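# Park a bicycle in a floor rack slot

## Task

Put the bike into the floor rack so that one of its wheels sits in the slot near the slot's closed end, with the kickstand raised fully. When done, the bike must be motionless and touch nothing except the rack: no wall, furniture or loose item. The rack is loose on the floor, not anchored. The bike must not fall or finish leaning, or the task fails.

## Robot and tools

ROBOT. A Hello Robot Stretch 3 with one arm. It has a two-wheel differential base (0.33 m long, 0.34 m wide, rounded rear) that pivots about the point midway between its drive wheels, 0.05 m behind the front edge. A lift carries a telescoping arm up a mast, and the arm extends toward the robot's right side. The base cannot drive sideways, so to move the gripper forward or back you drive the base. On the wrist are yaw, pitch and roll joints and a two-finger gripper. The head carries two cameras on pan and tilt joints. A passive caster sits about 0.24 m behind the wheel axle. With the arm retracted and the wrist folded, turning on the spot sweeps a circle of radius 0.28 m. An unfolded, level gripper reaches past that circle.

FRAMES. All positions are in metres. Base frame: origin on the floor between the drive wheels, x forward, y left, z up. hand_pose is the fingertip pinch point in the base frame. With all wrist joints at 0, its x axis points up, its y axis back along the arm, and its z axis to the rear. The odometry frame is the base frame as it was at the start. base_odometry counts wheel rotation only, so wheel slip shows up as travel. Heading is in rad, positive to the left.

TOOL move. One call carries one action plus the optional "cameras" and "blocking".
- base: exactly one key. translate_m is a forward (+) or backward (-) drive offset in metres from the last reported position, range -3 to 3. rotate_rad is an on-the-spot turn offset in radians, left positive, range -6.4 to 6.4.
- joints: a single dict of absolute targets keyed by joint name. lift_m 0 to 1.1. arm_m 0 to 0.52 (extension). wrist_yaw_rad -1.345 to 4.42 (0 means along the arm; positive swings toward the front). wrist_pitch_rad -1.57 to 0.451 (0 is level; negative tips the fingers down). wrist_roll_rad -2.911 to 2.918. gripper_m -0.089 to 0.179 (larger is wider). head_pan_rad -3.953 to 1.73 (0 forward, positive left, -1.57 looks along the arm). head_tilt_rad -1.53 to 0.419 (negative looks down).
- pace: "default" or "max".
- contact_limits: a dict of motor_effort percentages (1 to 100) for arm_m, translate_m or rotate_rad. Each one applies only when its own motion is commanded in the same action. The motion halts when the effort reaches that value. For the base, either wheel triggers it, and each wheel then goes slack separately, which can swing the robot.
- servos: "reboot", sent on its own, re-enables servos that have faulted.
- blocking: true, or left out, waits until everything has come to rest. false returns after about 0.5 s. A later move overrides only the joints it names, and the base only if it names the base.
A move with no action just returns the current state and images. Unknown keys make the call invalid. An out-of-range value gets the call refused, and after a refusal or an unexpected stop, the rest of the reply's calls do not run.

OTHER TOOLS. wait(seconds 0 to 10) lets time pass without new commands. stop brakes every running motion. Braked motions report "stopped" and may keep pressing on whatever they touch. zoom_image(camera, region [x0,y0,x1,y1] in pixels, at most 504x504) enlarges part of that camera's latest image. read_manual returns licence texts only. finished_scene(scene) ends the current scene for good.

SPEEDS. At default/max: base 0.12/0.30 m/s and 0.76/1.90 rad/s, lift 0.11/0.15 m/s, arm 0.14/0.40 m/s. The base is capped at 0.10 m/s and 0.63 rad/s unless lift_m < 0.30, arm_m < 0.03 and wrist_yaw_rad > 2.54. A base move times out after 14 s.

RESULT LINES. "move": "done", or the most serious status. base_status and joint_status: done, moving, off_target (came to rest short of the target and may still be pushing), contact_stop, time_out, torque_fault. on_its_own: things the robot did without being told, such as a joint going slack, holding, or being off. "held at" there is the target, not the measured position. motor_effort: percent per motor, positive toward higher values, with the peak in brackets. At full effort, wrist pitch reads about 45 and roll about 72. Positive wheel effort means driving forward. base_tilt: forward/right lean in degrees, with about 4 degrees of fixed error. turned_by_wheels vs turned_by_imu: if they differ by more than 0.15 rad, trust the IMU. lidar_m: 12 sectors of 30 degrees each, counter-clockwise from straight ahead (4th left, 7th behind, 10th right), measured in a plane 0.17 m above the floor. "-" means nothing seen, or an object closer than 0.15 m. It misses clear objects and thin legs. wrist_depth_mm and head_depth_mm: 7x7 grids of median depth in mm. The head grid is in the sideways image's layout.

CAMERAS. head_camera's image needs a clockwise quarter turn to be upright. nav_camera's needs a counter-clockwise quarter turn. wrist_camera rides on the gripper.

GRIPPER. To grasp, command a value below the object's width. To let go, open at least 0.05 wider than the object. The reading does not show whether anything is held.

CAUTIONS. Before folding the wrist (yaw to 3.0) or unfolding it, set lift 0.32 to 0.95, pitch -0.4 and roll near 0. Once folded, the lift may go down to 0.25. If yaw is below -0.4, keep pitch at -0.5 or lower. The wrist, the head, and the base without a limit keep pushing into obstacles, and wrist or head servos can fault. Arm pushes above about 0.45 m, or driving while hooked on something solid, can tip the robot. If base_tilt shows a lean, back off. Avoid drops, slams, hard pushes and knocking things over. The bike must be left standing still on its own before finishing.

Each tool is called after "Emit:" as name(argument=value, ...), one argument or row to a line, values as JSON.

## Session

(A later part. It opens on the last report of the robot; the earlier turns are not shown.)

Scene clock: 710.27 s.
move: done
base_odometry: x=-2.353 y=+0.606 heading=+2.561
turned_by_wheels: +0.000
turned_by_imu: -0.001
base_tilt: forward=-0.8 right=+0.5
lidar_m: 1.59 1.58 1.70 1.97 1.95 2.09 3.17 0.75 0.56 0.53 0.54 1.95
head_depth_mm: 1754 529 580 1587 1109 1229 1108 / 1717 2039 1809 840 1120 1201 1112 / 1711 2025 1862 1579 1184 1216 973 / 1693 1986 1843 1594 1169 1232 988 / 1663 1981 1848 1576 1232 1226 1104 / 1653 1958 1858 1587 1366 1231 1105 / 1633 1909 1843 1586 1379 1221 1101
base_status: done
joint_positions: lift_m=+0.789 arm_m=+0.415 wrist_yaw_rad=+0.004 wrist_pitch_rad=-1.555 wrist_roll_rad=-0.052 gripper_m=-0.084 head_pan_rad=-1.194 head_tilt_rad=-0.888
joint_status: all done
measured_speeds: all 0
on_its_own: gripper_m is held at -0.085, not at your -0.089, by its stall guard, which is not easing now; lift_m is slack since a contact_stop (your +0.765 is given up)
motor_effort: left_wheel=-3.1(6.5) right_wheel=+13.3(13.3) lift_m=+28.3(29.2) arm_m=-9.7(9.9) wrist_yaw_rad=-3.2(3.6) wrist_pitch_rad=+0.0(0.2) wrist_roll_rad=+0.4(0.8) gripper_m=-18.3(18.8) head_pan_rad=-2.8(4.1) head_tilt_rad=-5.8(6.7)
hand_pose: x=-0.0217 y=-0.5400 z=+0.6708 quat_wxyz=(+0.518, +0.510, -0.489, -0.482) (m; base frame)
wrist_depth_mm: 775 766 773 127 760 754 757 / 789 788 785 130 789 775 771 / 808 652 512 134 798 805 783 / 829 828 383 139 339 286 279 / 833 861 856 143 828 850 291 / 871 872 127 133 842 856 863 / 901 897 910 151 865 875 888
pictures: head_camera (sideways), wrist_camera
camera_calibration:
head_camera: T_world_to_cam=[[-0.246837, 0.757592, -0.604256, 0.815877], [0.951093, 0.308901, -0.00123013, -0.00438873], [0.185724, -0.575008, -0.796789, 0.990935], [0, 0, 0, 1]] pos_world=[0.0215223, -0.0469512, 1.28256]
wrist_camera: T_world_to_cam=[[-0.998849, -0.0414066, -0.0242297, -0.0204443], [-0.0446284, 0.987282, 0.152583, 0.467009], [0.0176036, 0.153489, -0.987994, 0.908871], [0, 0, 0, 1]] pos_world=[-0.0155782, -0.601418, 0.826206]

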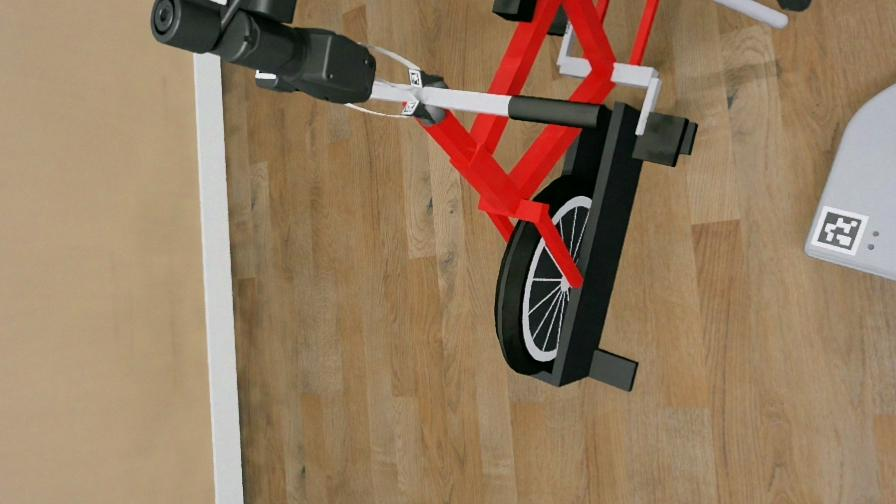

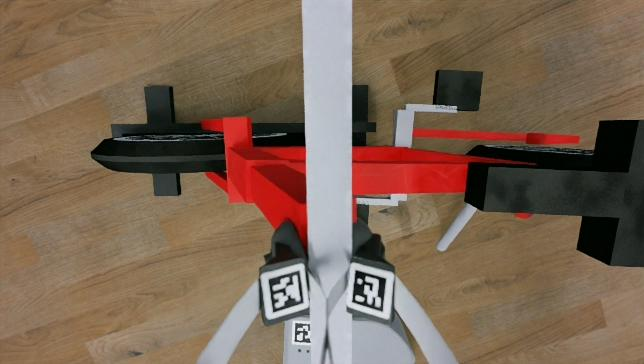

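Emit:
move(
  base={"translate_m": 0.02},
  cameras=["wrist_camera","head_camera"],
)

Scene clock: 723.10 s.
move: done
base_odometry: x=-2.369 y=+0.617 heading=+2.560
turned_by_wheels: -0.001
turned_by_imu: -0.003
base_tilt: forward=-0.9 right=+0.5
lidar_m: 1.58 1.56 1.68 1.98 1.96 2.10 3.16 0.75 0.56 0.53 0.54 1.94
head_depth_mm: 1736 532 577 1593 1116 1222 1111 / 1708 2033 1809 833 1117 1197 1113 / 1702 2017 1858 1585 1184 1235 969 / 1678 1983 1841 1589 1173 1232 990 / 1655 1966 1849 1595 1229 1237 1110 / 1649 1939 1849 1581 1361 1229 1100 / 1623 1927 1820 1581 1382 1230 1102
base_status: done
joint_positions: lift_m=+0.789 arm_m=+0.415 wrist_yaw_rad=+0.011 wrist_pitch_rad=-1.555 wrist_roll_rad=-0.052 gripper_m=-0.084 head_pan_rad=-1.194 head_tilt_rad=-0.888
joint_status: not commanded
measured_speeds: all 0
on_its_own: gripper_m is held at -0.085, not at your -0.089, by its stall guard, which is not easing now; lift_m is slack since a contact_stop (your +0.765 is given up); right_wheel is at rest, and its effort (+37.6) is outside its rest range (-21 to +21)
motor_effort: left_wheel=-18.7(21.6) right_wheel=+37.6(49.7) lift_m=+27.9(29.1) arm_m=-11.8(12.9) wrist_yaw_rad=-8.9(9.4) wrist_pitch_rad=-0.1(0.2) wrist_roll_rad=+0.6(0.7) gripper_m=-21.7(22.2) head_pan_rad=-1.9(3.5) head_tilt_rad=-5.3(6.4)
hand_pose: x=-0.0218 y=-0.5400 z=+0.6715 quat_wxyz=(+0.519, +0.511, -0.488, -0.481) (m; base frame)
wrist_depth_mm: 757 752 747 127 754 762 750 / 781 792 775 130 768 778 786 / 820 667 649 135 804 797 805 / 820 834 326 146 338 287 283 / 837 860 851 143 856 861 300 / 880 865 859 133 131 845 881 / 894 908 902 152 890 890 907
pictures: head_camera (sideways), wrist_camera
camera_calibration:
head_camera: T_world_to_cam=[[-0.246836, 0.757594, -0.604254, 0.815874], [0.951094, 0.3089, -0.00123028, -0.00438853], [0.185722, -0.575006, -0.796791, 0.990937], [0, 0, 0, 1]] pos_world=[0.0215222, -0.0469511, 1.28256]
wrist_camera: T_world_to_cam=[[-0.99854, -0.0482823, -0.0242298, -0.0242702], [-0.0514245, 0.986952, 0.152585, 0.466563], [0.0165465, 0.153608, -0.987993, 0.909618], [0, 0, 0, 1]] pos_world=[-0.015293, -0.601371, 0.826918]

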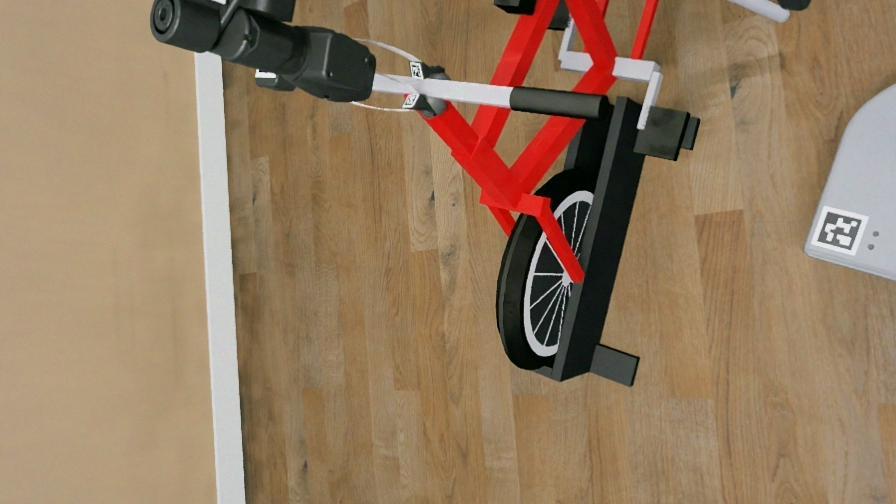

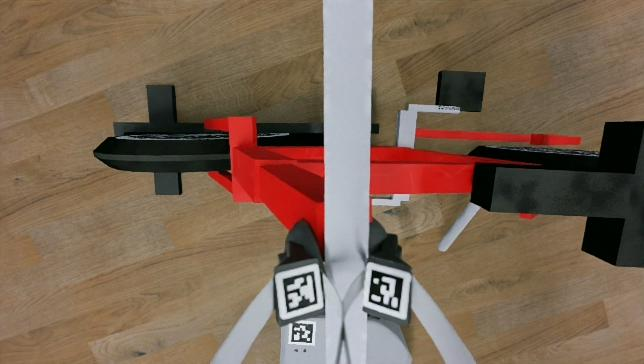

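Emit:
move(
  base={"translate_m": -0.015},
  cameras=[],
)

Emit:
move(
  joints={"arm_m": 0.33},
)

Scene clock: 732.97 s.
move: done
base_odometry: x=-2.357 y=+0.609 heading=+2.560
turned_by_wheels: +0.000
turned_by_imu: +0.000
base_tilt: forward=-0.8 right=+0.5
lidar_m: 1.59 1.57 1.70 1.97 1.95 2.10 3.14 0.75 0.55 0.53 0.54 1.95
head_depth_mm: 1739 530 580 1586 1104 1233 1110 / 1723 2050 1770 879 1106 1196 1113 / 1702 2035 1853 1588 1195 1211 972 / 1686 1992 1865 1590 1183 1227 987 / 1677 1957 1843 1582 1238 1233 1103 / 1654 1945 1838 1583 1326 1227 1105 / 1632 1935 1840 1575 1382 1226 1106
base_status: done
joint_positions: lift_m=+0.789 arm_m=+0.415 wrist_yaw_rad=+0.004 wrist_pitch_rad=-1.555 wrist_roll_rad=-0.052 gripper_m=-0.084 head_pan_rad=-1.194 head_tilt_rad=-0.888
joint_status: not commanded
measured_speeds: all 0
on_its_own: gripper_m is held at -0.085, not at your -0.089, by its stall guard, which is not easing now; lift_m is slack since a contact_stop (your +0.765 is given up)
motor_effort: left_wheel=-0.4(20.3) right_wheel=-1.1(34.2) lift_m=+27.9(29.0) arm_m=-11.3(12.3) wrist_yaw_rad=-3.9(9.1) wrist_pitch_rad=-0.1(0.2) wrist_roll_rad=+0.2(0.6) gripper_m=-21.2(23.0) head_pan_rad=-2.1(2.9) head_tilt_rad=-4.4(6.6)
hand_pose: x=-0.0217 y=-0.5400 z=+0.6715 quat_wxyz=(+0.518, +0.510, -0.489, -0.482) (m; base frame)
wrist_depth_mm: 801 776 775 128 758 752 760 / 796 771 773 131 771 775 765 / 806 655 495 134 791 794 773 / 840 841 365 154 340 285 283 / 840 851 860 145 840 836 291 / 869 870 128 132 847 873 860 / 911 896 868 151 877 886 888
pictures: none
No camera images: "cameras" was empty.

Scene clock: 734.80 s.
move: done
base_odometry: x=-2.357 y=+0.609 heading=+2.560
turned_by_wheels: +0.000
turned_by_imu: +0.000
base_tilt: forward=-0.8 right=+0.6
lidar_m: 1.59 1.57 1.70 1.96 1.95 2.10 3.13 0.72 0.55 0.48 0.51 1.96
head_depth_mm: 1758 1982 484 1551 1037 1217 1110 / 1722 2026 1826 725 1089 1197 1106 / 1703 2013 1857 1577 1012 1200 968 / 1687 1990 1846 1584 1099 1232 990 / 1659 1972 1841 1583 1221 1229 1112 / 1652 1944 1824 1575 1339 1226 1106 / 1624 1908 1841 1581 1382 1230 1110
base_status: not commanded
joint_positions: lift_m=+0.789 arm_m=+0.330 wrist_yaw_rad=+0.001 wrist_pitch_rad=-1.499 wrist_roll_rad=-0.052 gripper_m=-0.084 head_pan_rad=-1.194 head_tilt_rad=-0.888
joint_status: all done
measured_speeds: all 0
on_its_own: gripper_m is held at -0.085, not at your -0.089, by its stall guard, which is not easing now; lift_m is slack since a contact_stop (your +0.765 is given up); wrist_pitch_rad is at rest, and its effort (-10.3) is outside its rest range (-8 to +12)
motor_effort: left_wheel=-1.5(1.8) right_wheel=-0.3(1.0) lift_m=+28.3(30.2) arm_m=-14.4(17.1) wrist_yaw_rad=-0.9(3.6) wrist_pitch_rad=-10.3(11.7) wrist_roll_rad=+0.4(0.8) gripper_m=-21.7(23.1) head_pan_rad=-2.4(3.3) head_tilt_rad=-4.9(6.6)
hand_pose: x=-0.0216 y=-0.4693 z=+0.6700 quat_wxyz=(+0.531, +0.494, -0.503, -0.469) (m; base frame)
wrist_depth_mm: 802 791 778 783 761 769 784 / 788 801 809 134 777 783 815 / 813 492 463 138 600 806 299 / 825 842 507 141 342 285 279 / 838 829 826 145 832 818 310 / 843 861 127 132 857 857 815 / 875 877 879 150 859 866 858
pictures: head_camera (sideways), nav_camera (sideways), wrist_camera
camera_calibration:
head_camera: T_world_to_cam=[[-0.246858, 0.757664, -0.604158, 0.815749], [0.951096, 0.308894, -0.00123784, -0.00437871], [0.185683, -0.574918, -0.796864, 0.991032], [0, 0, 0, 1]] pos_world=[0.021521, -0.0469491, 1.28255]
nav_camera: T_world_to_cam=[[0.276936, -0.708326, 0.649292, -0.801997], [-0.929095, -0.369774, -0.00711537, 0.0652115], [0.245131, -0.601284, -0.760506, 0.950489], [0, 0, 0, 1]] pos_world=[0.0496953, 0.0275519, 1.24405]
wrist_camera: T_world_to_cam=[[-0.998957, -0.0399429, -0.0221094, -0.018205], [-0.0419175, 0.994348, 0.0975419, 0.437557], [0.0180883, 0.0983669, -0.994986, 0.876047], [0, 0, 0, 1]] pos_world=[-0.0156909, -0.521986, 0.828572]

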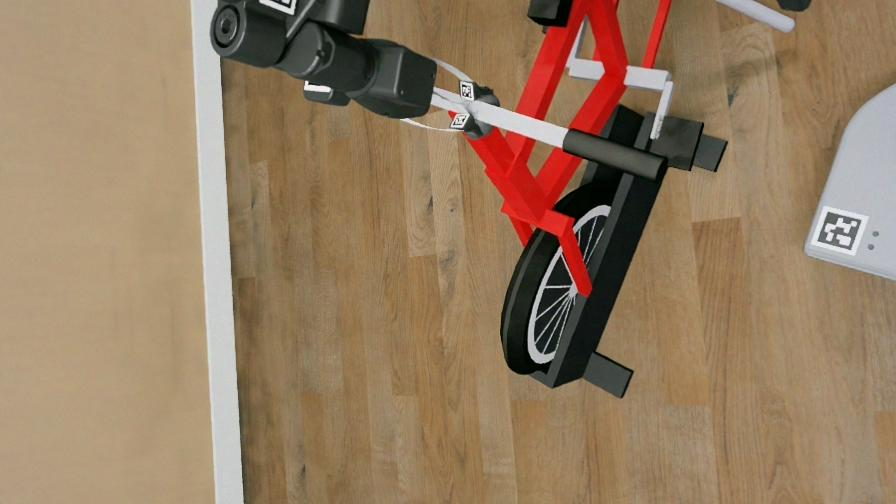

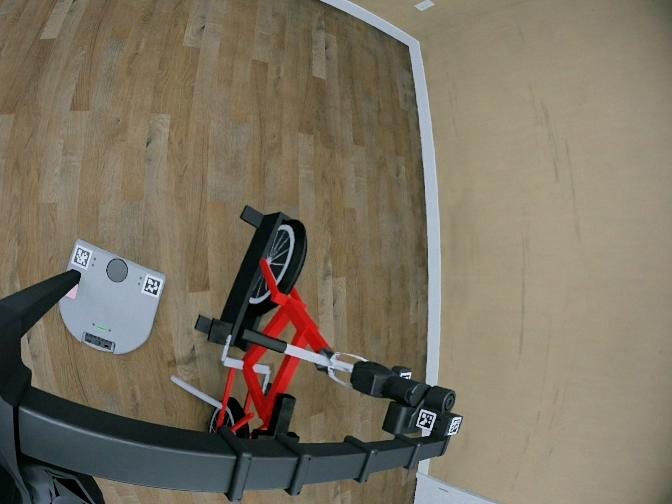

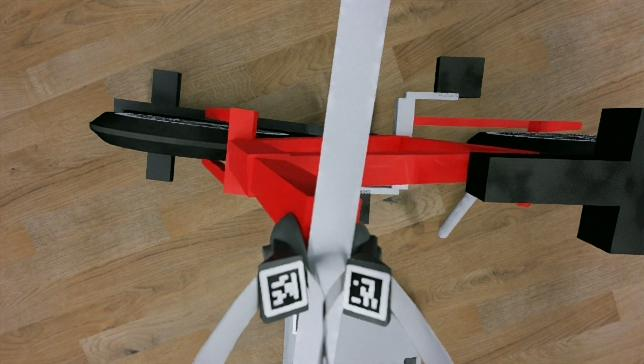

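Emit:
move(
  joints={"arm_m": 0.30},
)

Scene clock: 740.47 s.
move: done
base_odometry: x=-2.357 y=+0.609 heading=+2.560
turned_by_wheels: +0.000
turned_by_imu: -0.001
base_tilt: forward=-0.7 right=+0.6
lidar_m: 1.59 1.57 1.69 1.97 1.95 2.09 3.14 0.72 0.55 0.46 0.49 1.95
head_depth_mm: 1738 2019 459 1537 1086 1215 1117 / 1723 2031 1858 682 1071 1198 1113 / 1698 2019 1852 1580 953 1178 973 / 1694 1999 1851 1585 1115 1238 986 / 1663 1963 1841 1575 1206 1228 1104 / 1655 1967 1838 1586 1356 1223 1105 / 1629 1917 1832 1579 1377 1238 1105
base_status: not commanded
joint_positions: lift_m=+0.787 arm_m=+0.300 wrist_yaw_rad=+0.000 wrist_pitch_rad=-1.501 wrist_roll_rad=-0.049 gripper_m=-0.084 head_pan_rad=-1.194 head_tilt_rad=-0.889
joint_status: all done
measured_speeds: all 0
on_its_own: gripper_m is held at -0.085, not at your -0.089, by its stall guard, which is not easing now; lift_m is slack since a contact_stop (your +0.765 is given up); wrist_pitch_rad is at rest, and its effort (-9.9) is outside its rest range (-8 to +12)
motor_effort: left_wheel=-1.3(1.7) right_wheel=+1.2(1.8) lift_m=+28.5(31.8) arm_m=-14.1(16.5) wrist_yaw_rad=+0.6(1.2) wrist_pitch_rad=-9.9(12.7) wrist_roll_rad=-0.7(0.9) gripper_m=-21.1(23.3) head_pan_rad=-2.5(3.7) head_tilt_rad=-4.9(6.6)
hand_pose: x=-0.0216 y=-0.4387 z=+0.6684 quat_wxyz=(+0.529, +0.494, -0.504, -0.471) (m; base frame)
wrist_depth_mm: 770 790 774 781 764 764 768 / 770 776 770 793 780 774 789 / 808 520 459 138 560 389 285 / 814 825 812 142 824 286 286 / 844 834 824 145 847 854 834 / 860 848 126 132 847 820 860 / 875 872 873 - 858 857 861
pictures: head_camera (sideways), nav_camera (sideways), wrist_camera
camera_calibration:
head_camera: T_world_to_cam=[[-0.246861, 0.757672, -0.604146, 0.815734], [0.951096, 0.308894, -0.00123878, -0.00437749], [0.185678, -0.574907, -0.796873, 0.991044], [0, 0, 0, 1]] pos_world=[0.0215209, -0.0469488, 1.28255]
nav_camera: T_world_to_cam=[[0.27694, -0.708335, 0.649281, -0.801982], [-0.929095, -0.369773, -0.00711541, 0.0652115], [0.245127, -0.601273, -0.760515, 0.950502], [0, 0, 0, 1]] pos_world=[0.049695, 0.0275527, 1.24405]
wrist_camera: T_world_to_cam=[[-0.999118, -0.0355198, -0.0223917, -0.0148861], [-0.0375827, 0.99431, 0.0996731, 0.405981], [0.0187239, 0.100427, -0.994768, 0.872199], [0, 0, 0, 1]] pos_world=[-0.0159461, -0.491792, 0.826837]

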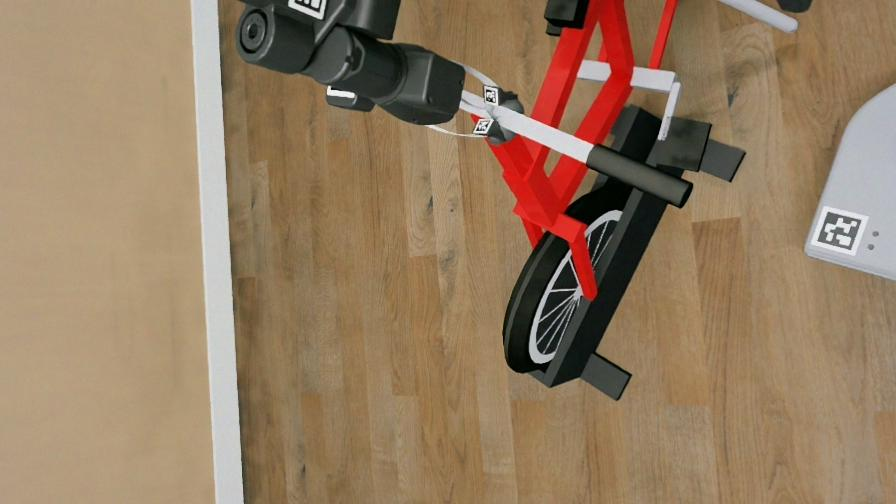

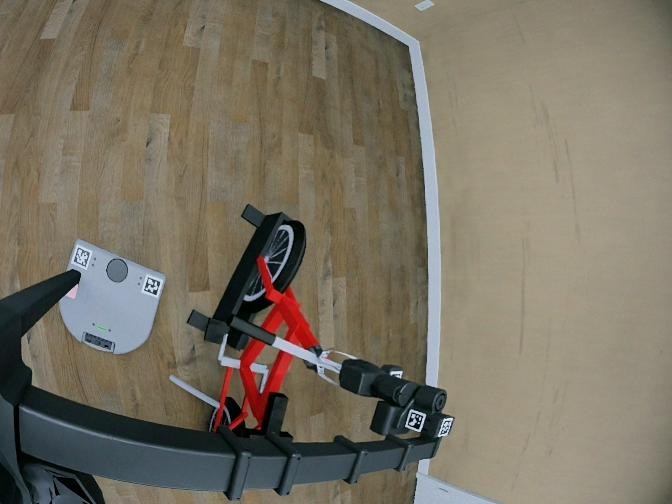

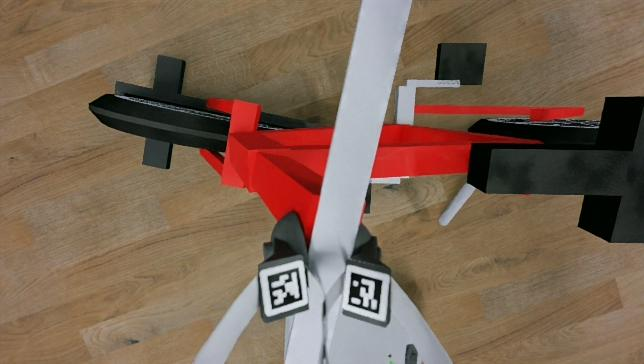

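Emit:
move(
  joints={"arm_m": 0.28, "gripper_m": -0.05},
  cameras=[],
)

Emit:
move(
  joints={"gripper_m": 0.12},
)

Scene clock: 745.27 s.
move: done
base_odometry: x=-2.357 y=+0.609 heading=+2.560
turned_by_wheels: +0.000
turned_by_imu: -0.001
base_tilt: forward=-0.8 right=+0.5
lidar_m: 1.59 1.57 1.70 1.96 1.95 2.10 3.15 0.70 0.36 0.35 0.47 1.95
head_depth_mm: 1735 2061 443 1500 1054 1213 1112 / 1715 2054 1854 581 1038 1200 1110 / 1696 2012 1847 1587 890 1178 965 / 1678 1994 1858 1584 1076 1236 987 / 1661 1982 1856 1579 1208 1233 1100 / 1644 1953 1846 1565 1362 1228 1100 / 1627 1919 1835 1575 1389 1229 1109
base_status: not commanded
joint_positions: lift_m=+0.785 arm_m=+0.280 wrist_yaw_rad=-0.001 wrist_pitch_rad=-1.511 wrist_roll_rad=-0.048 gripper_m=-0.049 head_pan_rad=-1.194 head_tilt_rad=-0.889
joint_status: all done
measured_speeds: all 0
on_its_own: lift_m is slack since a contact_stop (your +0.765 is given up)
motor_effort: left_wheel=-0.6(2.1) right_wheel=+1.5(1.9) lift_m=+28.9(31.5) arm_m=-13.7(15.8) wrist_yaw_rad=+1.4(1.6) wrist_pitch_rad=-8.1(11.6) wrist_roll_rad=-0.9(1.4) gripper_m=-9.4(82.9) head_pan_rad=-3.3(3.5) head_tilt_rad=-5.6(7.0)
hand_pose: x=-0.0216 y=-0.4163 z=+0.6668 quat_wxyz=(+0.527, +0.496, -0.502, -0.474) (m; base frame)
wrist_depth_mm: 779 796 785 776 132 748 763 / 775 635 790 791 577 772 783 / 803 798 447 289 332 341 282 / 825 818 822 152 822 304 283 / 841 850 834 145 847 824 810 / 835 852 126 133 834 839 856 / 882 873 876 153 884 866 849
pictures: none
No camera images: "cameras" was empty.

Scene clock: 747.50 s.
move: done
base_odometry: x=-2.357 y=+0.609 heading=+2.560
turned_by_wheels: +0.000
turned_by_imu: +0.000
base_tilt: forward=-0.8 right=+0.5
lidar_m: 1.59 1.57 1.70 1.96 1.95 2.10 3.15 0.71 0.36 0.35 0.47 1.96
head_depth_mm: 1744 2045 444 1505 984 1217 1111 / 1724 2055 1851 554 1056 1199 1112 / 1707 2012 1848 1581 894 1176 973 / 1679 2000 1845 1578 1072 1235 984 / 1660 1967 1845 1582 1213 1235 1107 / 1659 1943 1856 1576 1362 1227 1104 / 1623 1918 1834 1577 1384 1224 1105
base_status: not commanded
joint_positions: lift_m=+0.785 arm_m=+0.280 wrist_yaw_rad=-0.002 wrist_pitch_rad=-1.547 wrist_roll_rad=-0.045 gripper_m=+0.120 head_pan_rad=-1.194 head_tilt_rad=-0.889
joint_status: all done
measured_speeds: all 0
on_its_own: lift_m is slack since a contact_stop (your +0.765 is given up)
motor_effort: left_wheel=-0.3(1.4) right_wheel=+0.9(1.8) lift_m=+26.8(29.3) arm_m=-2.7(14.2) wrist_yaw_rad=+2.3(3.3) wrist_pitch_rad=-1.5(8.2) wrist_roll_rad=-1.8(2.3) gripper_m=+0.0(93.7) head_pan_rad=-2.9(3.5) head_tilt_rad=-4.1(6.9)
hand_pose: x=-0.0216 y=-0.4070 z=+0.6672 quat_wxyz=(+0.517, +0.504, -0.495, -0.484) (m; base frame)
wrist_depth_mm: 757 754 781 773 129 760 760 / 766 473 781 772 574 794 769 / 794 790 401 225 321 296 279 / 810 838 807 147 822 816 298 / 839 840 822 147 832 858 827 / 870 124 881 151 - 128 859 / 898 886 886 157 893 871 877
pictures: head_camera (sideways), nav_camera (sideways), wrist_camera
camera_calibration:
head_camera: T_world_to_cam=[[-0.246862, 0.757675, -0.604143, 0.815729], [0.951096, 0.308894, -0.00123905, -0.00437714], [0.185677, -0.574903, -0.796875, 0.991048], [0, 0, 0, 1]] pos_world=[0.0215209, -0.0469487, 1.28255]
nav_camera: T_world_to_cam=[[0.276941, -0.708338, 0.649278, -0.801977], [-0.929095, -0.369773, -0.00711542, 0.0652115], [0.245126, -0.60127, -0.760518, 0.950506], [0, 0, 0, 1]] pos_world=[0.0496949, 0.027553, 1.24405]
wrist_camera: T_world_to_cam=[[-0.999284, -0.0291682, -0.0240778, -0.0100413], [-0.0323524, 0.988951, 0.144671, 0.342477], [0.0195919, 0.145346, -0.989187, 0.882388], [0, 0, 0, 1]] pos_world=[-0.0162419, -0.467237, 0.823058]

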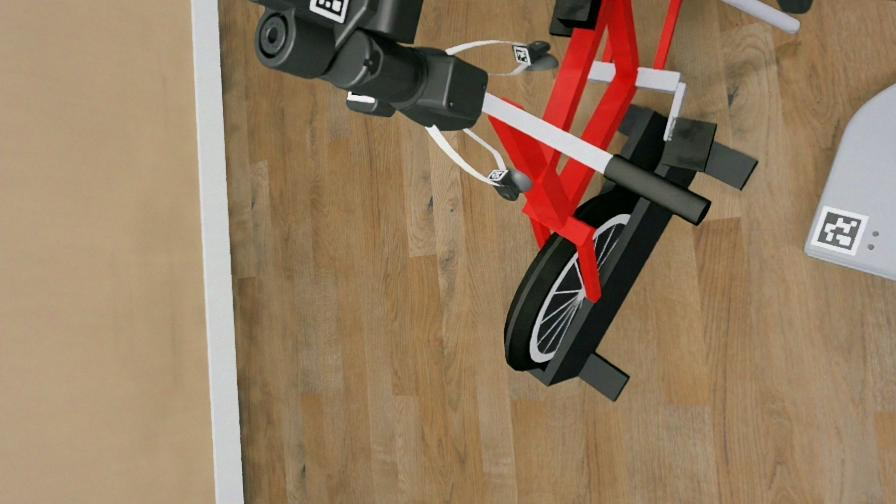

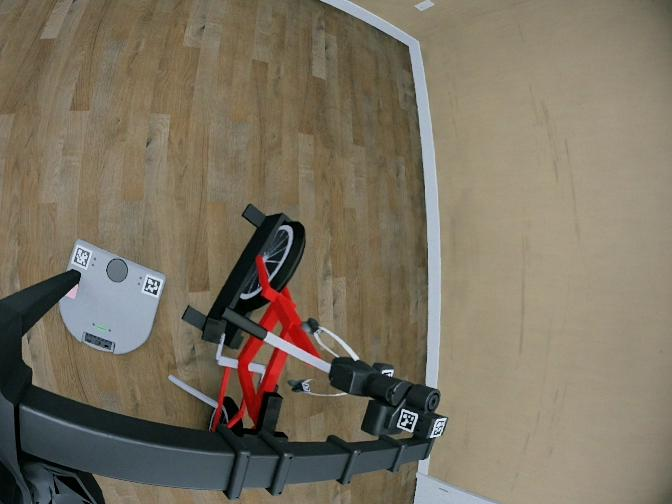

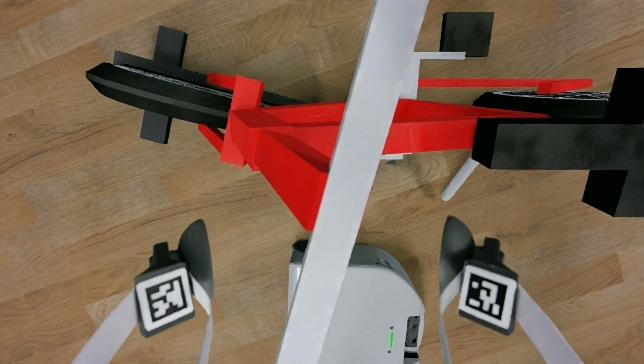

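Emit:
move(
  joints={"lift_m": 0.92},
  cameras=[],
)

Emit:
move(
  joints={"arm_m": 0.05, "wrist_roll_rad": 0, "gripper_m": 0.1, "head_pan_rad": -2.1, "head_tilt_rad": -0.85},
  pace="max",
)

Emit:
zoom_image(
  camera="head_camera",
  region=[400, 0, 896, 504],
)

Scene clock: 757.63 s.
move: done
base_odometry: x=-2.357 y=+0.609 heading=+2.560
turned_by_wheels: +0.000
turned_by_imu: -0.001
base_tilt: forward=-0.8 right=+0.5
lidar_m: 1.58 1.57 1.70 1.97 1.95 2.10 3.14 0.71 0.36 0.34 0.47 1.95
head_depth_mm: 1714 368 394 1527 1052 1216 1114 / 1728 2046 1776 1589 1053 1197 1112 / 1703 2012 1840 1551 897 1177 972 / 1682 1996 1842 1580 1068 1235 987 / 1663 1977 1854 1579 1215 1231 1107 / 1665 1945 1832 1588 1360 1234 1105 / 1630 1924 1843 1575 1392 1231 1104
base_status: not commanded
joint_positions: lift_m=+0.920 arm_m=+0.280 wrist_yaw_rad=-0.002 wrist_pitch_rad=-1.548 wrist_roll_rad=-0.045 gripper_m=+0.120 head_pan_rad=-1.194 head_tilt_rad=-0.889
joint_status: all done
measured_speeds: all 0
motor_effort: left_wheel=-1.2(1.4) right_wheel=+1.4(2.1) lift_m=+32.9(36.0) arm_m=+11.2(13.3) wrist_yaw_rad=+1.6(2.7) wrist_pitch_rad=-1.4(1.6) wrist_roll_rad=-1.9(2.3) gripper_m=-0.4(1.9) head_pan_rad=-2.6(3.2) head_tilt_rad=-5.4(6.4)
hand_pose: x=-0.0216 y=-0.4068 z=+0.8020 quat_wxyz=(+0.517, +0.505, -0.494, -0.484) (m; base frame)
wrist_depth_mm: 857 882 906 883 847 858 869 / 927 898 871 919 705 885 875 / 918 936 894 393 478 412 401 / 947 936 979 763 956 981 948 / - - - 958 946 978 952 / - 124 - 302 - 128 - / - - - 314 - - -
pictures: none
No camera images: "cameras" was empty.

Scene clock: 759.43 s.
move: done
base_odometry: x=-2.357 y=+0.609 heading=+2.560
turned_by_wheels: +0.000
turned_by_imu: +0.000
base_tilt: forward=-0.8 right=+0.6
lidar_m: 1.59 1.57 1.69 1.96 1.95 2.09 3.15 0.71 0.36 0.35 0.47 1.95
head_depth_mm: 2845 2362 1932 1673 - - 1100 / 2921 2362 1986 - - 1207 1112 / 3063 2364 2042 - - 1246 974 / 2949 2355 - - 1336 1229 974 / 2657 2343 - - 1148 1183 1118 / 2323 2329 - - - - 1094 / 2097 2238 - - - 1005 1096
base_status: not commanded
joint_positions: lift_m=+0.920 arm_m=+0.050 wrist_yaw_rad=+0.001 wrist_pitch_rad=-1.550 wrist_roll_rad=-0.005 gripper_m=+0.100 head_pan_rad=-2.094 head_tilt_rad=-0.852
joint_status: all done
measured_speeds: all 0
motor_effort: left_wheel=-0.5(1.4) right_wheel=+1.2(2.1) lift_m=+27.5(32.9) arm_m=-11.1(13.9) wrist_yaw_rad=+0.0(2.3) wrist_pitch_rad=-0.9(1.5) wrist_roll_rad=+1.3(3.1) gripper_m=-0.5(81.0) head_pan_rad=-2.5(4.7) head_tilt_rad=+2.1(3.9)
hand_pose: x=-0.0216 y=-0.1762 z=+0.8020 quat_wxyz=(+0.507, +0.496, -0.503, -0.494) (m; base frame)
wrist_depth_mm: 869 889 731 718 888 879 877 / 899 922 909 724 911 900 901 / 955 924 933 900 902 937 921 / 957 959 968 984 930 948 959 / - - 978 973 157 995 981 / - 124 - - 131 - - / - 124 - - - - -
pictures: head_camera (sideways), nav_camera (sideways), wrist_camera
camera_calibration:
head_camera: T_world_to_cam=[[0.42881, 0.644966, -0.632566, 0.848641], [0.833209, -0.552958, 0.00102619, -0.00660711], [-0.349121, -0.5275, -0.774506, 0.965224], [0, 0, 0, 1]] pos_world=[-0.0214214, -0.0418432, 1.2844]
nav_camera: T_world_to_cam=[[-0.37066, -0.636459, 0.67641, -0.833382], [-0.867348, 0.497653, -0.00703058, 0.0647247], [-0.332143, -0.589289, -0.736492, 0.922783], [0, 0, 0, 1]] pos_world=[0.0537328, -0.0188388, 1.24378]
wrist_camera: T_world_to_cam=[[-0.999652, 0.00843195, -0.0249961, 0.00723058], [0.004646, 0.989004, 0.147817, 0.0930223], [0.0259676, 0.14765, -0.988699, 0.982379], [0, 0, 0, 1]] pos_world=[-0.0187141, -0.237108, 0.957707]

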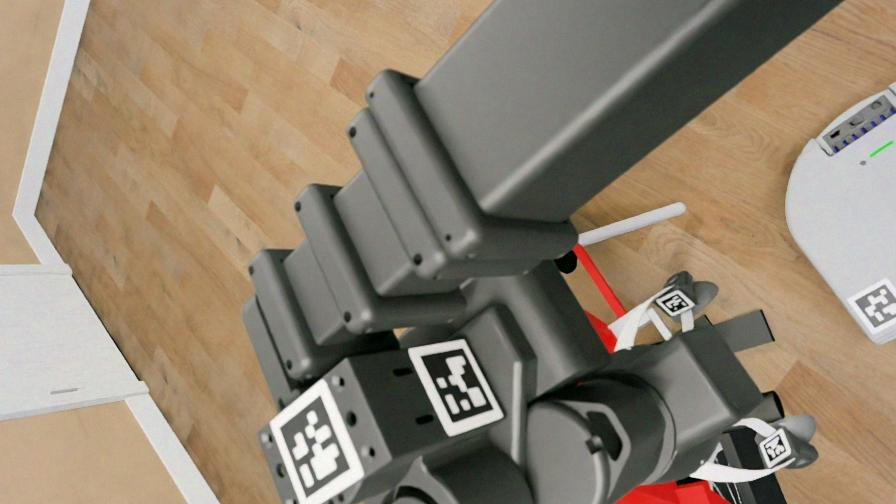

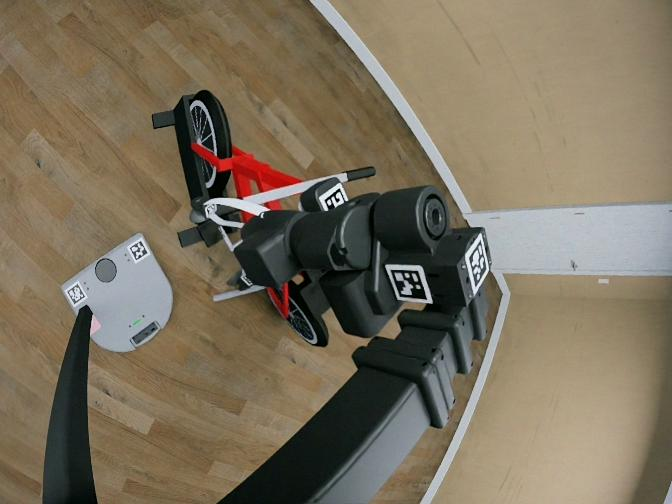

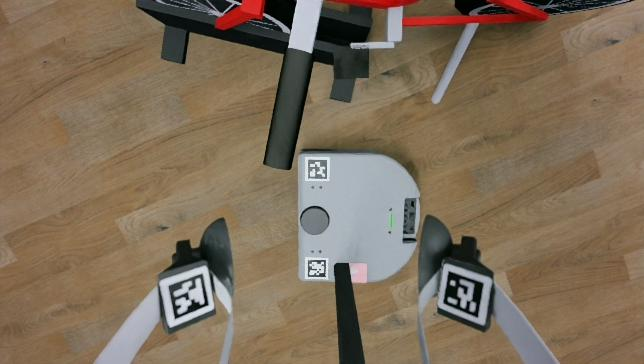

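Scaled by 1.000.

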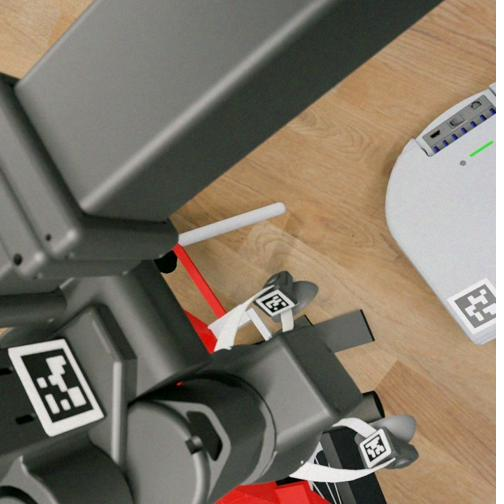

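Emit:
move(
  base={"rotate_rad": -0.369},
  cameras=[],
)

Emit:
move(
  base={"translate_m": -0.241},
  joints={"wrist_pitch_rad": -0.4},
  cameras=[],
)

Emit:
move(
  base={"rotate_rad": 0.229},
  joints={"head_pan_rad": -1.8, "head_tilt_rad": -0.95, "lift_m": 0.6},
)

Emit:
zoom_image(
  camera="wrist_camera",
  region=[100, 0, 544, 364],
)

Scene clock: 789.70 s.
move: done
base_odometry: x=-2.357 y=+0.609 heading=+2.191
turned_by_wheels: -0.369
turned_by_imu: -0.373
base_tilt: forward=-0.8 right=+0.5
lidar_m: 1.80 1.57 1.57 1.83 1.94 1.94 2.27 3.15 0.55 0.35 0.36 0.52
head_depth_mm: 2752 2375 1919 1671 - - 1099 / 2809 2374 1994 - - 1209 1111 / 2812 2361 2031 - - 1246 972 / 2883 2364 - - 1391 1227 973 / 2902 2351 - - 1364 1205 1112 / 2956 2337 - - - - 1091 / 3025 2331 - - - 1069 1056
base_status: done
joint_positions: lift_m=+0.920 arm_m=+0.050 wrist_yaw_rad=+0.001 wrist_pitch_rad=-1.550 wrist_roll_rad=-0.005 gripper_m=+0.100 head_pan_rad=-2.094 head_tilt_rad=-0.852
joint_status: not commanded
measured_speeds: all 0
motor_effort: left_wheel=+7.5(11.2) right_wheel=-5.0(8.6) lift_m=+24.7(25.2) arm_m=-11.7(12.9) wrist_yaw_rad=-0.8(1.0) wrist_pitch_rad=-1.0(1.1) wrist_roll_rad=+1.3(1.7) gripper_m=-0.4(2.1) head_pan_rad=-2.3(3.8) head_tilt_rad=+1.1(2.1)
hand_pose: x=-0.0216 y=-0.1762 z=+0.8020 quat_wxyz=(+0.507, +0.496, -0.503, -0.494) (m; base frame)
wrist_depth_mm: 900 505 698 870 878 872 889 / 937 272 936 911 893 912 892 / 965 945 934 928 923 915 932 / 957 942 947 943 956 946 966 / - - 995 954 157 963 960 / - 125 - - 132 - - / - 123 - - - - -
pictures: none
No camera images: "cameras" was empty.

Scene clock: 793.23 s.
move: done
base_odometry: x=-2.217 y=+0.412 heading=+2.191
turned_by_wheels: +0.000
turned_by_imu: -0.002
base_tilt: forward=-0.8 right=+0.5
lidar_m: 2.00 1.74 1.74 2.03 1.78 1.77 2.07 2.99 0.74 0.53 0.45 0.59
head_depth_mm: 2675 2376 1927 1673 - - 1097 / 2747 2366 1987 - - 1204 1116 / 2740 2354 2012 - - 1248 979 / 2816 2376 - - 1384 1245 972 / 2796 2353 - - 1360 1248 1108 / 2858 2347 - - - 1249 1116 / 2902 2337 - - - 1203 1111
base_status: done
joint_positions: lift_m=+0.920 arm_m=+0.050 wrist_yaw_rad=+0.001 wrist_pitch_rad=-0.423 wrist_roll_rad=-0.005 gripper_m=+0.100 head_pan_rad=-2.094 head_tilt_rad=-0.852
joint_status: all done
measured_speeds: all 0
motor_effort: left_wheel=+2.4(4.8) right_wheel=-5.7(9.4) lift_m=+25.8(27.6) arm_m=-10.2(12.6) wrist_yaw_rad=-0.9(1.3) wrist_pitch_rad=+4.1(5.0) wrist_roll_rad=+1.4(1.6) gripper_m=-0.4(2.4) head_pan_rad=-2.7(3.4) head_tilt_rad=+1.6(2.3)
hand_pose: x=-0.0213 y=-0.4188 z=+0.9316 quat_wxyz=(+0.693, +0.149, -0.689, -0.148) (m; base frame)
wrist_depth_mm: - - - - - - - / - - - - - - - / - - - - - - - / - - - - - - - / - - - - - - - / - 125 - - 131 - - / - 123 527 - - - -
pictures: none
No camera images: "cameras" was empty.

Scene clock: 796.97 s.
move: done
base_odometry: x=-2.217 y=+0.412 heading=+2.420
turned_by_wheels: +0.229
turned_by_imu: +0.230
base_tilt: forward=-0.8 right=+0.5
lidar_m: 1.82 1.74 1.80 1.85 1.79 1.83 2.47 2.98 0.64 0.53 0.45 0.70
head_depth_mm: 2518 2081 1760 1541 1361 1220 1106 / 2522 2073 1752 1530 1361 1186 390 / 2498 2064 1758 1497 1301 438 948 / 2480 2057 1747 1250 492 1024 964 / 2406 2066 1747 917 572 1175 1076 / 2282 2049 1732 899 1309 1209 1097 / 2107 2048 1741 1521 1163 1192 1095
base_status: done
joint_positions: lift_m=+0.600 arm_m=+0.050 wrist_yaw_rad=+0.001 wrist_pitch_rad=-0.421 wrist_roll_rad=-0.005 gripper_m=+0.100 head_pan_rad=-1.806 head_tilt_rad=-0.938
joint_status: all done
measured_speeds: all 0
motor_effort: left_wheel=-5.7(8.3) right_wheel=+6.4(10.2) lift_m=+23.8(26.7) arm_m=-10.6(12.0) wrist_yaw_rad=-0.6(1.3) wrist_pitch_rad=+3.8(4.0) wrist_roll_rad=+1.4(1.6) gripper_m=+0.1(2.4) head_pan_rad=+2.8(4.8) head_tilt_rad=-4.6(7.3)
hand_pose: x=-0.0213 y=-0.4189 z=+0.6119 quat_wxyz=(+0.693, +0.149, -0.689, -0.148) (m; base frame)
wrist_depth_mm: 342 - - - - - - / - - - - - - - / - - - - - - - / - - - 329 - - - / 321 324 300 290 290 - - / 856 128 149 467 145 482 861 / 390 122 496 564 514 690 755
pictures: head_camera (sideways), nav_camera (sideways), wrist_camera
camera_calibration:
head_camera: T_world_to_cam=[[0.23969, 0.790167, -0.564079, 0.760566], [0.956071, -0.293104, -0.00432726, -0.000387149], [-0.168753, -0.538263, -0.825709, 1.0307], [0, 0, 0, 1]] pos_world=[-0.00799625, -0.0463021, 1.28007]
nav_camera: T_world_to_cam=[[-0.187263, -0.769257, 0.610881, -0.749117], [-0.972902, 0.231107, -0.00721609, 0.0656093], [-0.135628, -0.595678, -0.79169, 0.99336], [0, 0, 0, 1]] pos_world=[0.0582764, 0.000296385, 1.24453]
wrist_camera: T_world_to_cam=[[-0.999624, -0.0201622, -0.0185727, -0.0110874], [0.00419744, 0.556952, -0.830534, 0.778825], [0.0270894, -0.8303, -0.556658, 0.156197], [0, 0, 0, 1]] pos_world=[-0.0185836, -0.304302, 0.733583]

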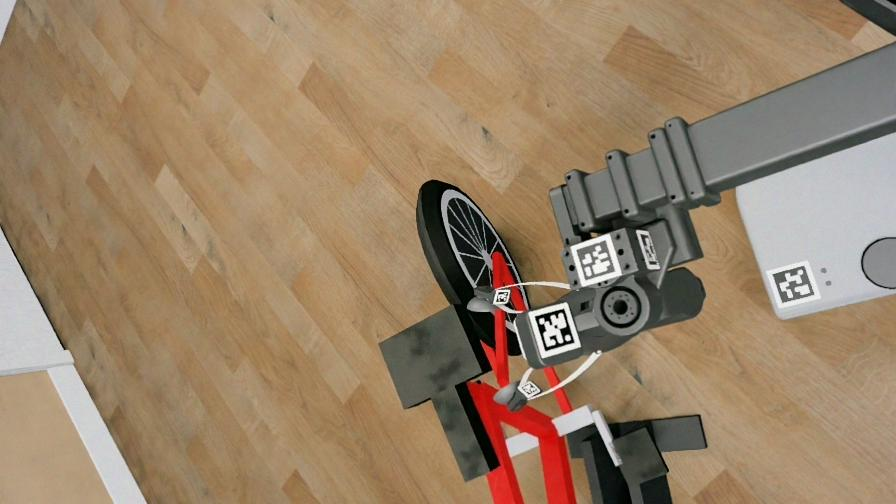

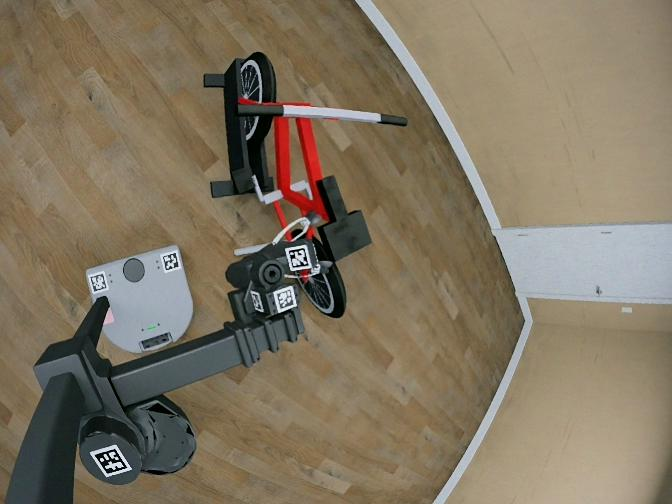

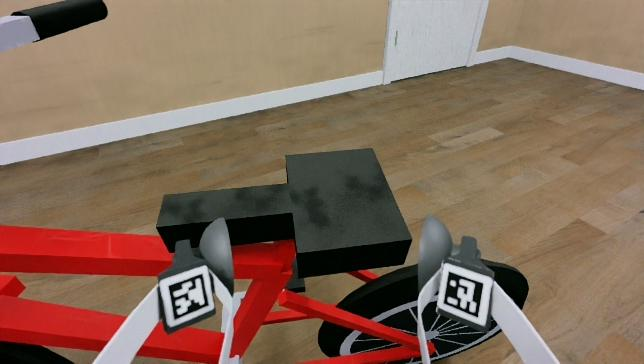

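Scaled by 1.135.

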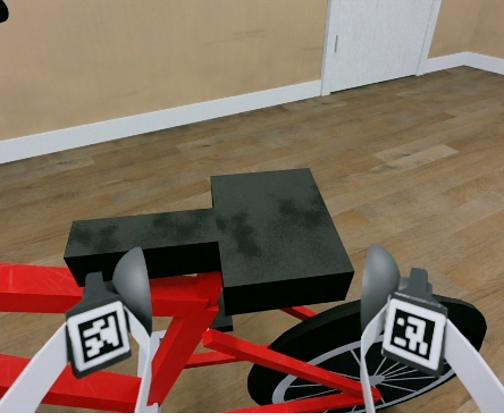

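Emit:
move(
  joints={"lift_m": 0.24, "arm_m": 0.09},
)

Emit:
zoom_image(
  camera="wrist_camera",
  region=[100, 0, 544, 364],
)

Scene clock: 807.93 s.
move: done
base_odometry: x=-2.217 y=+0.412 heading=+2.420
turned_by_wheels: +0.000
turned_by_imu: -0.001
base_tilt: forward=-0.8 right=+0.6
lidar_m: 1.82 1.74 1.79 1.85 1.79 1.83 2.46 2.98 0.64 0.53 0.45 0.70
head_depth_mm: 2508 2058 1767 1538 1365 1222 1108 / 2512 2070 1762 1535 1357 1219 984 / 2505 2062 1757 1508 1358 1225 721 / 2480 2048 1742 1260 1358 822 966 / 2424 2052 1758 1031 1291 1187 1075 / 2305 2043 1737 913 1307 1214 1102 / 2108 2053 1742 1532 1165 1186 1094
base_status: not commanded
joint_positions: lift_m=+0.240 arm_m=+0.090 wrist_yaw_rad=+0.001 wrist_pitch_rad=-0.421 wrist_roll_rad=-0.005 gripper_m=+0.100 head_pan_rad=-1.806 head_tilt_rad=-0.938
joint_status: all done
measured_speeds: all 0
motor_effort: left_wheel=-6.0(6.4) right_wheel=+7.0(7.6) lift_m=+25.3(28.2) arm_m=+11.8(14.8) wrist_yaw_rad=-0.7(1.4) wrist_pitch_rad=+3.8(4.0) wrist_roll_rad=+1.4(1.7) gripper_m=-0.8(2.2) head_pan_rad=+2.5(4.2) head_tilt_rad=-4.8(7.5)
hand_pose: x=-0.0213 y=-0.4589 z=+0.2519 quat_wxyz=(+0.693, +0.149, -0.689, -0.148) (m; base frame)
wrist_depth_mm: - 204 - - 227 223 234 / - 229 - - 243 248 266 / 251 253 369 287 268 283 307 / 270 271 619 303 302 310 374 / 537 254 275 288 300 422 519 / 228 227 421 427 144 430 445 / 237 122 381 374 386 365 385
pictures: head_camera (sideways), nav_camera (sideways), wrist_camera
camera_calibration:
head_camera: T_world_to_cam=[[0.239689, 0.790167, -0.564079, 0.760566], [0.956071, -0.293104, -0.00432726, -0.000387149], [-0.168753, -0.538263, -0.825709, 1.0307], [0, 0, 0, 1]] pos_world=[-0.00799624, -0.0463021, 1.28007]
nav_camera: T_world_to_cam=[[-0.187263, -0.769258, 0.610881, -0.749117], [-0.972902, 0.231107, -0.00721609, 0.0656093], [-0.135628, -0.595678, -0.79169, 0.99336], [0, 0, 0, 1]] pos_world=[0.0582764, 0.000296404, 1.24453]
wrist_camera: T_world_to_cam=[[-0.999624, -0.0201637, -0.0185711, -0.018581], [0.00419762, 0.556881, -0.830582, 0.502115], [0.0270895, -0.830347, -0.556587, -0.0774506], [0, 0, 0, 1]] pos_world=[-0.0185836, -0.344304, 0.373594]

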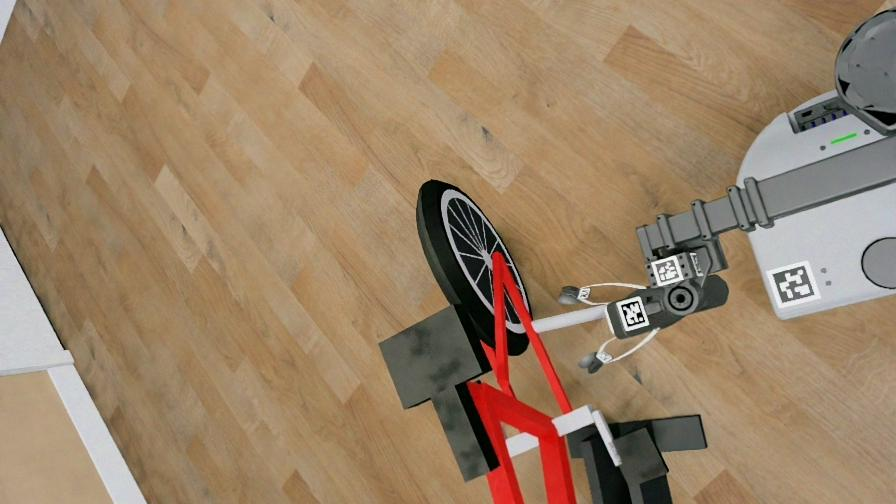

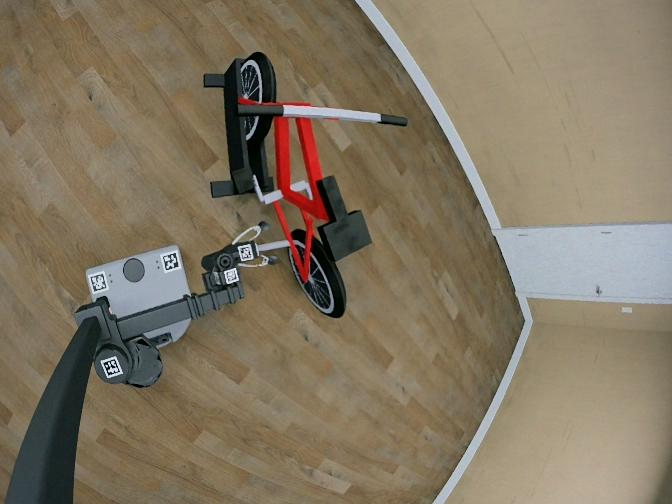

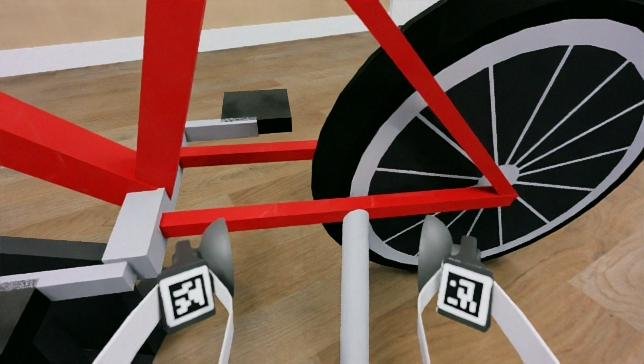

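Scaled by 1.135.

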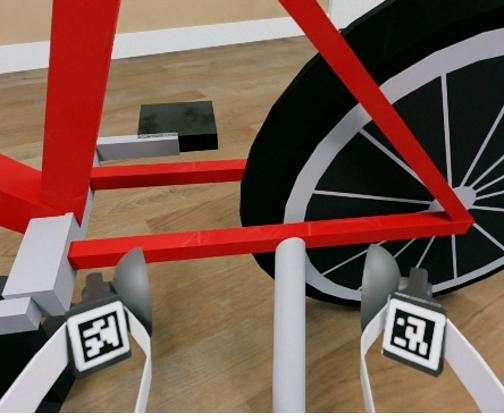

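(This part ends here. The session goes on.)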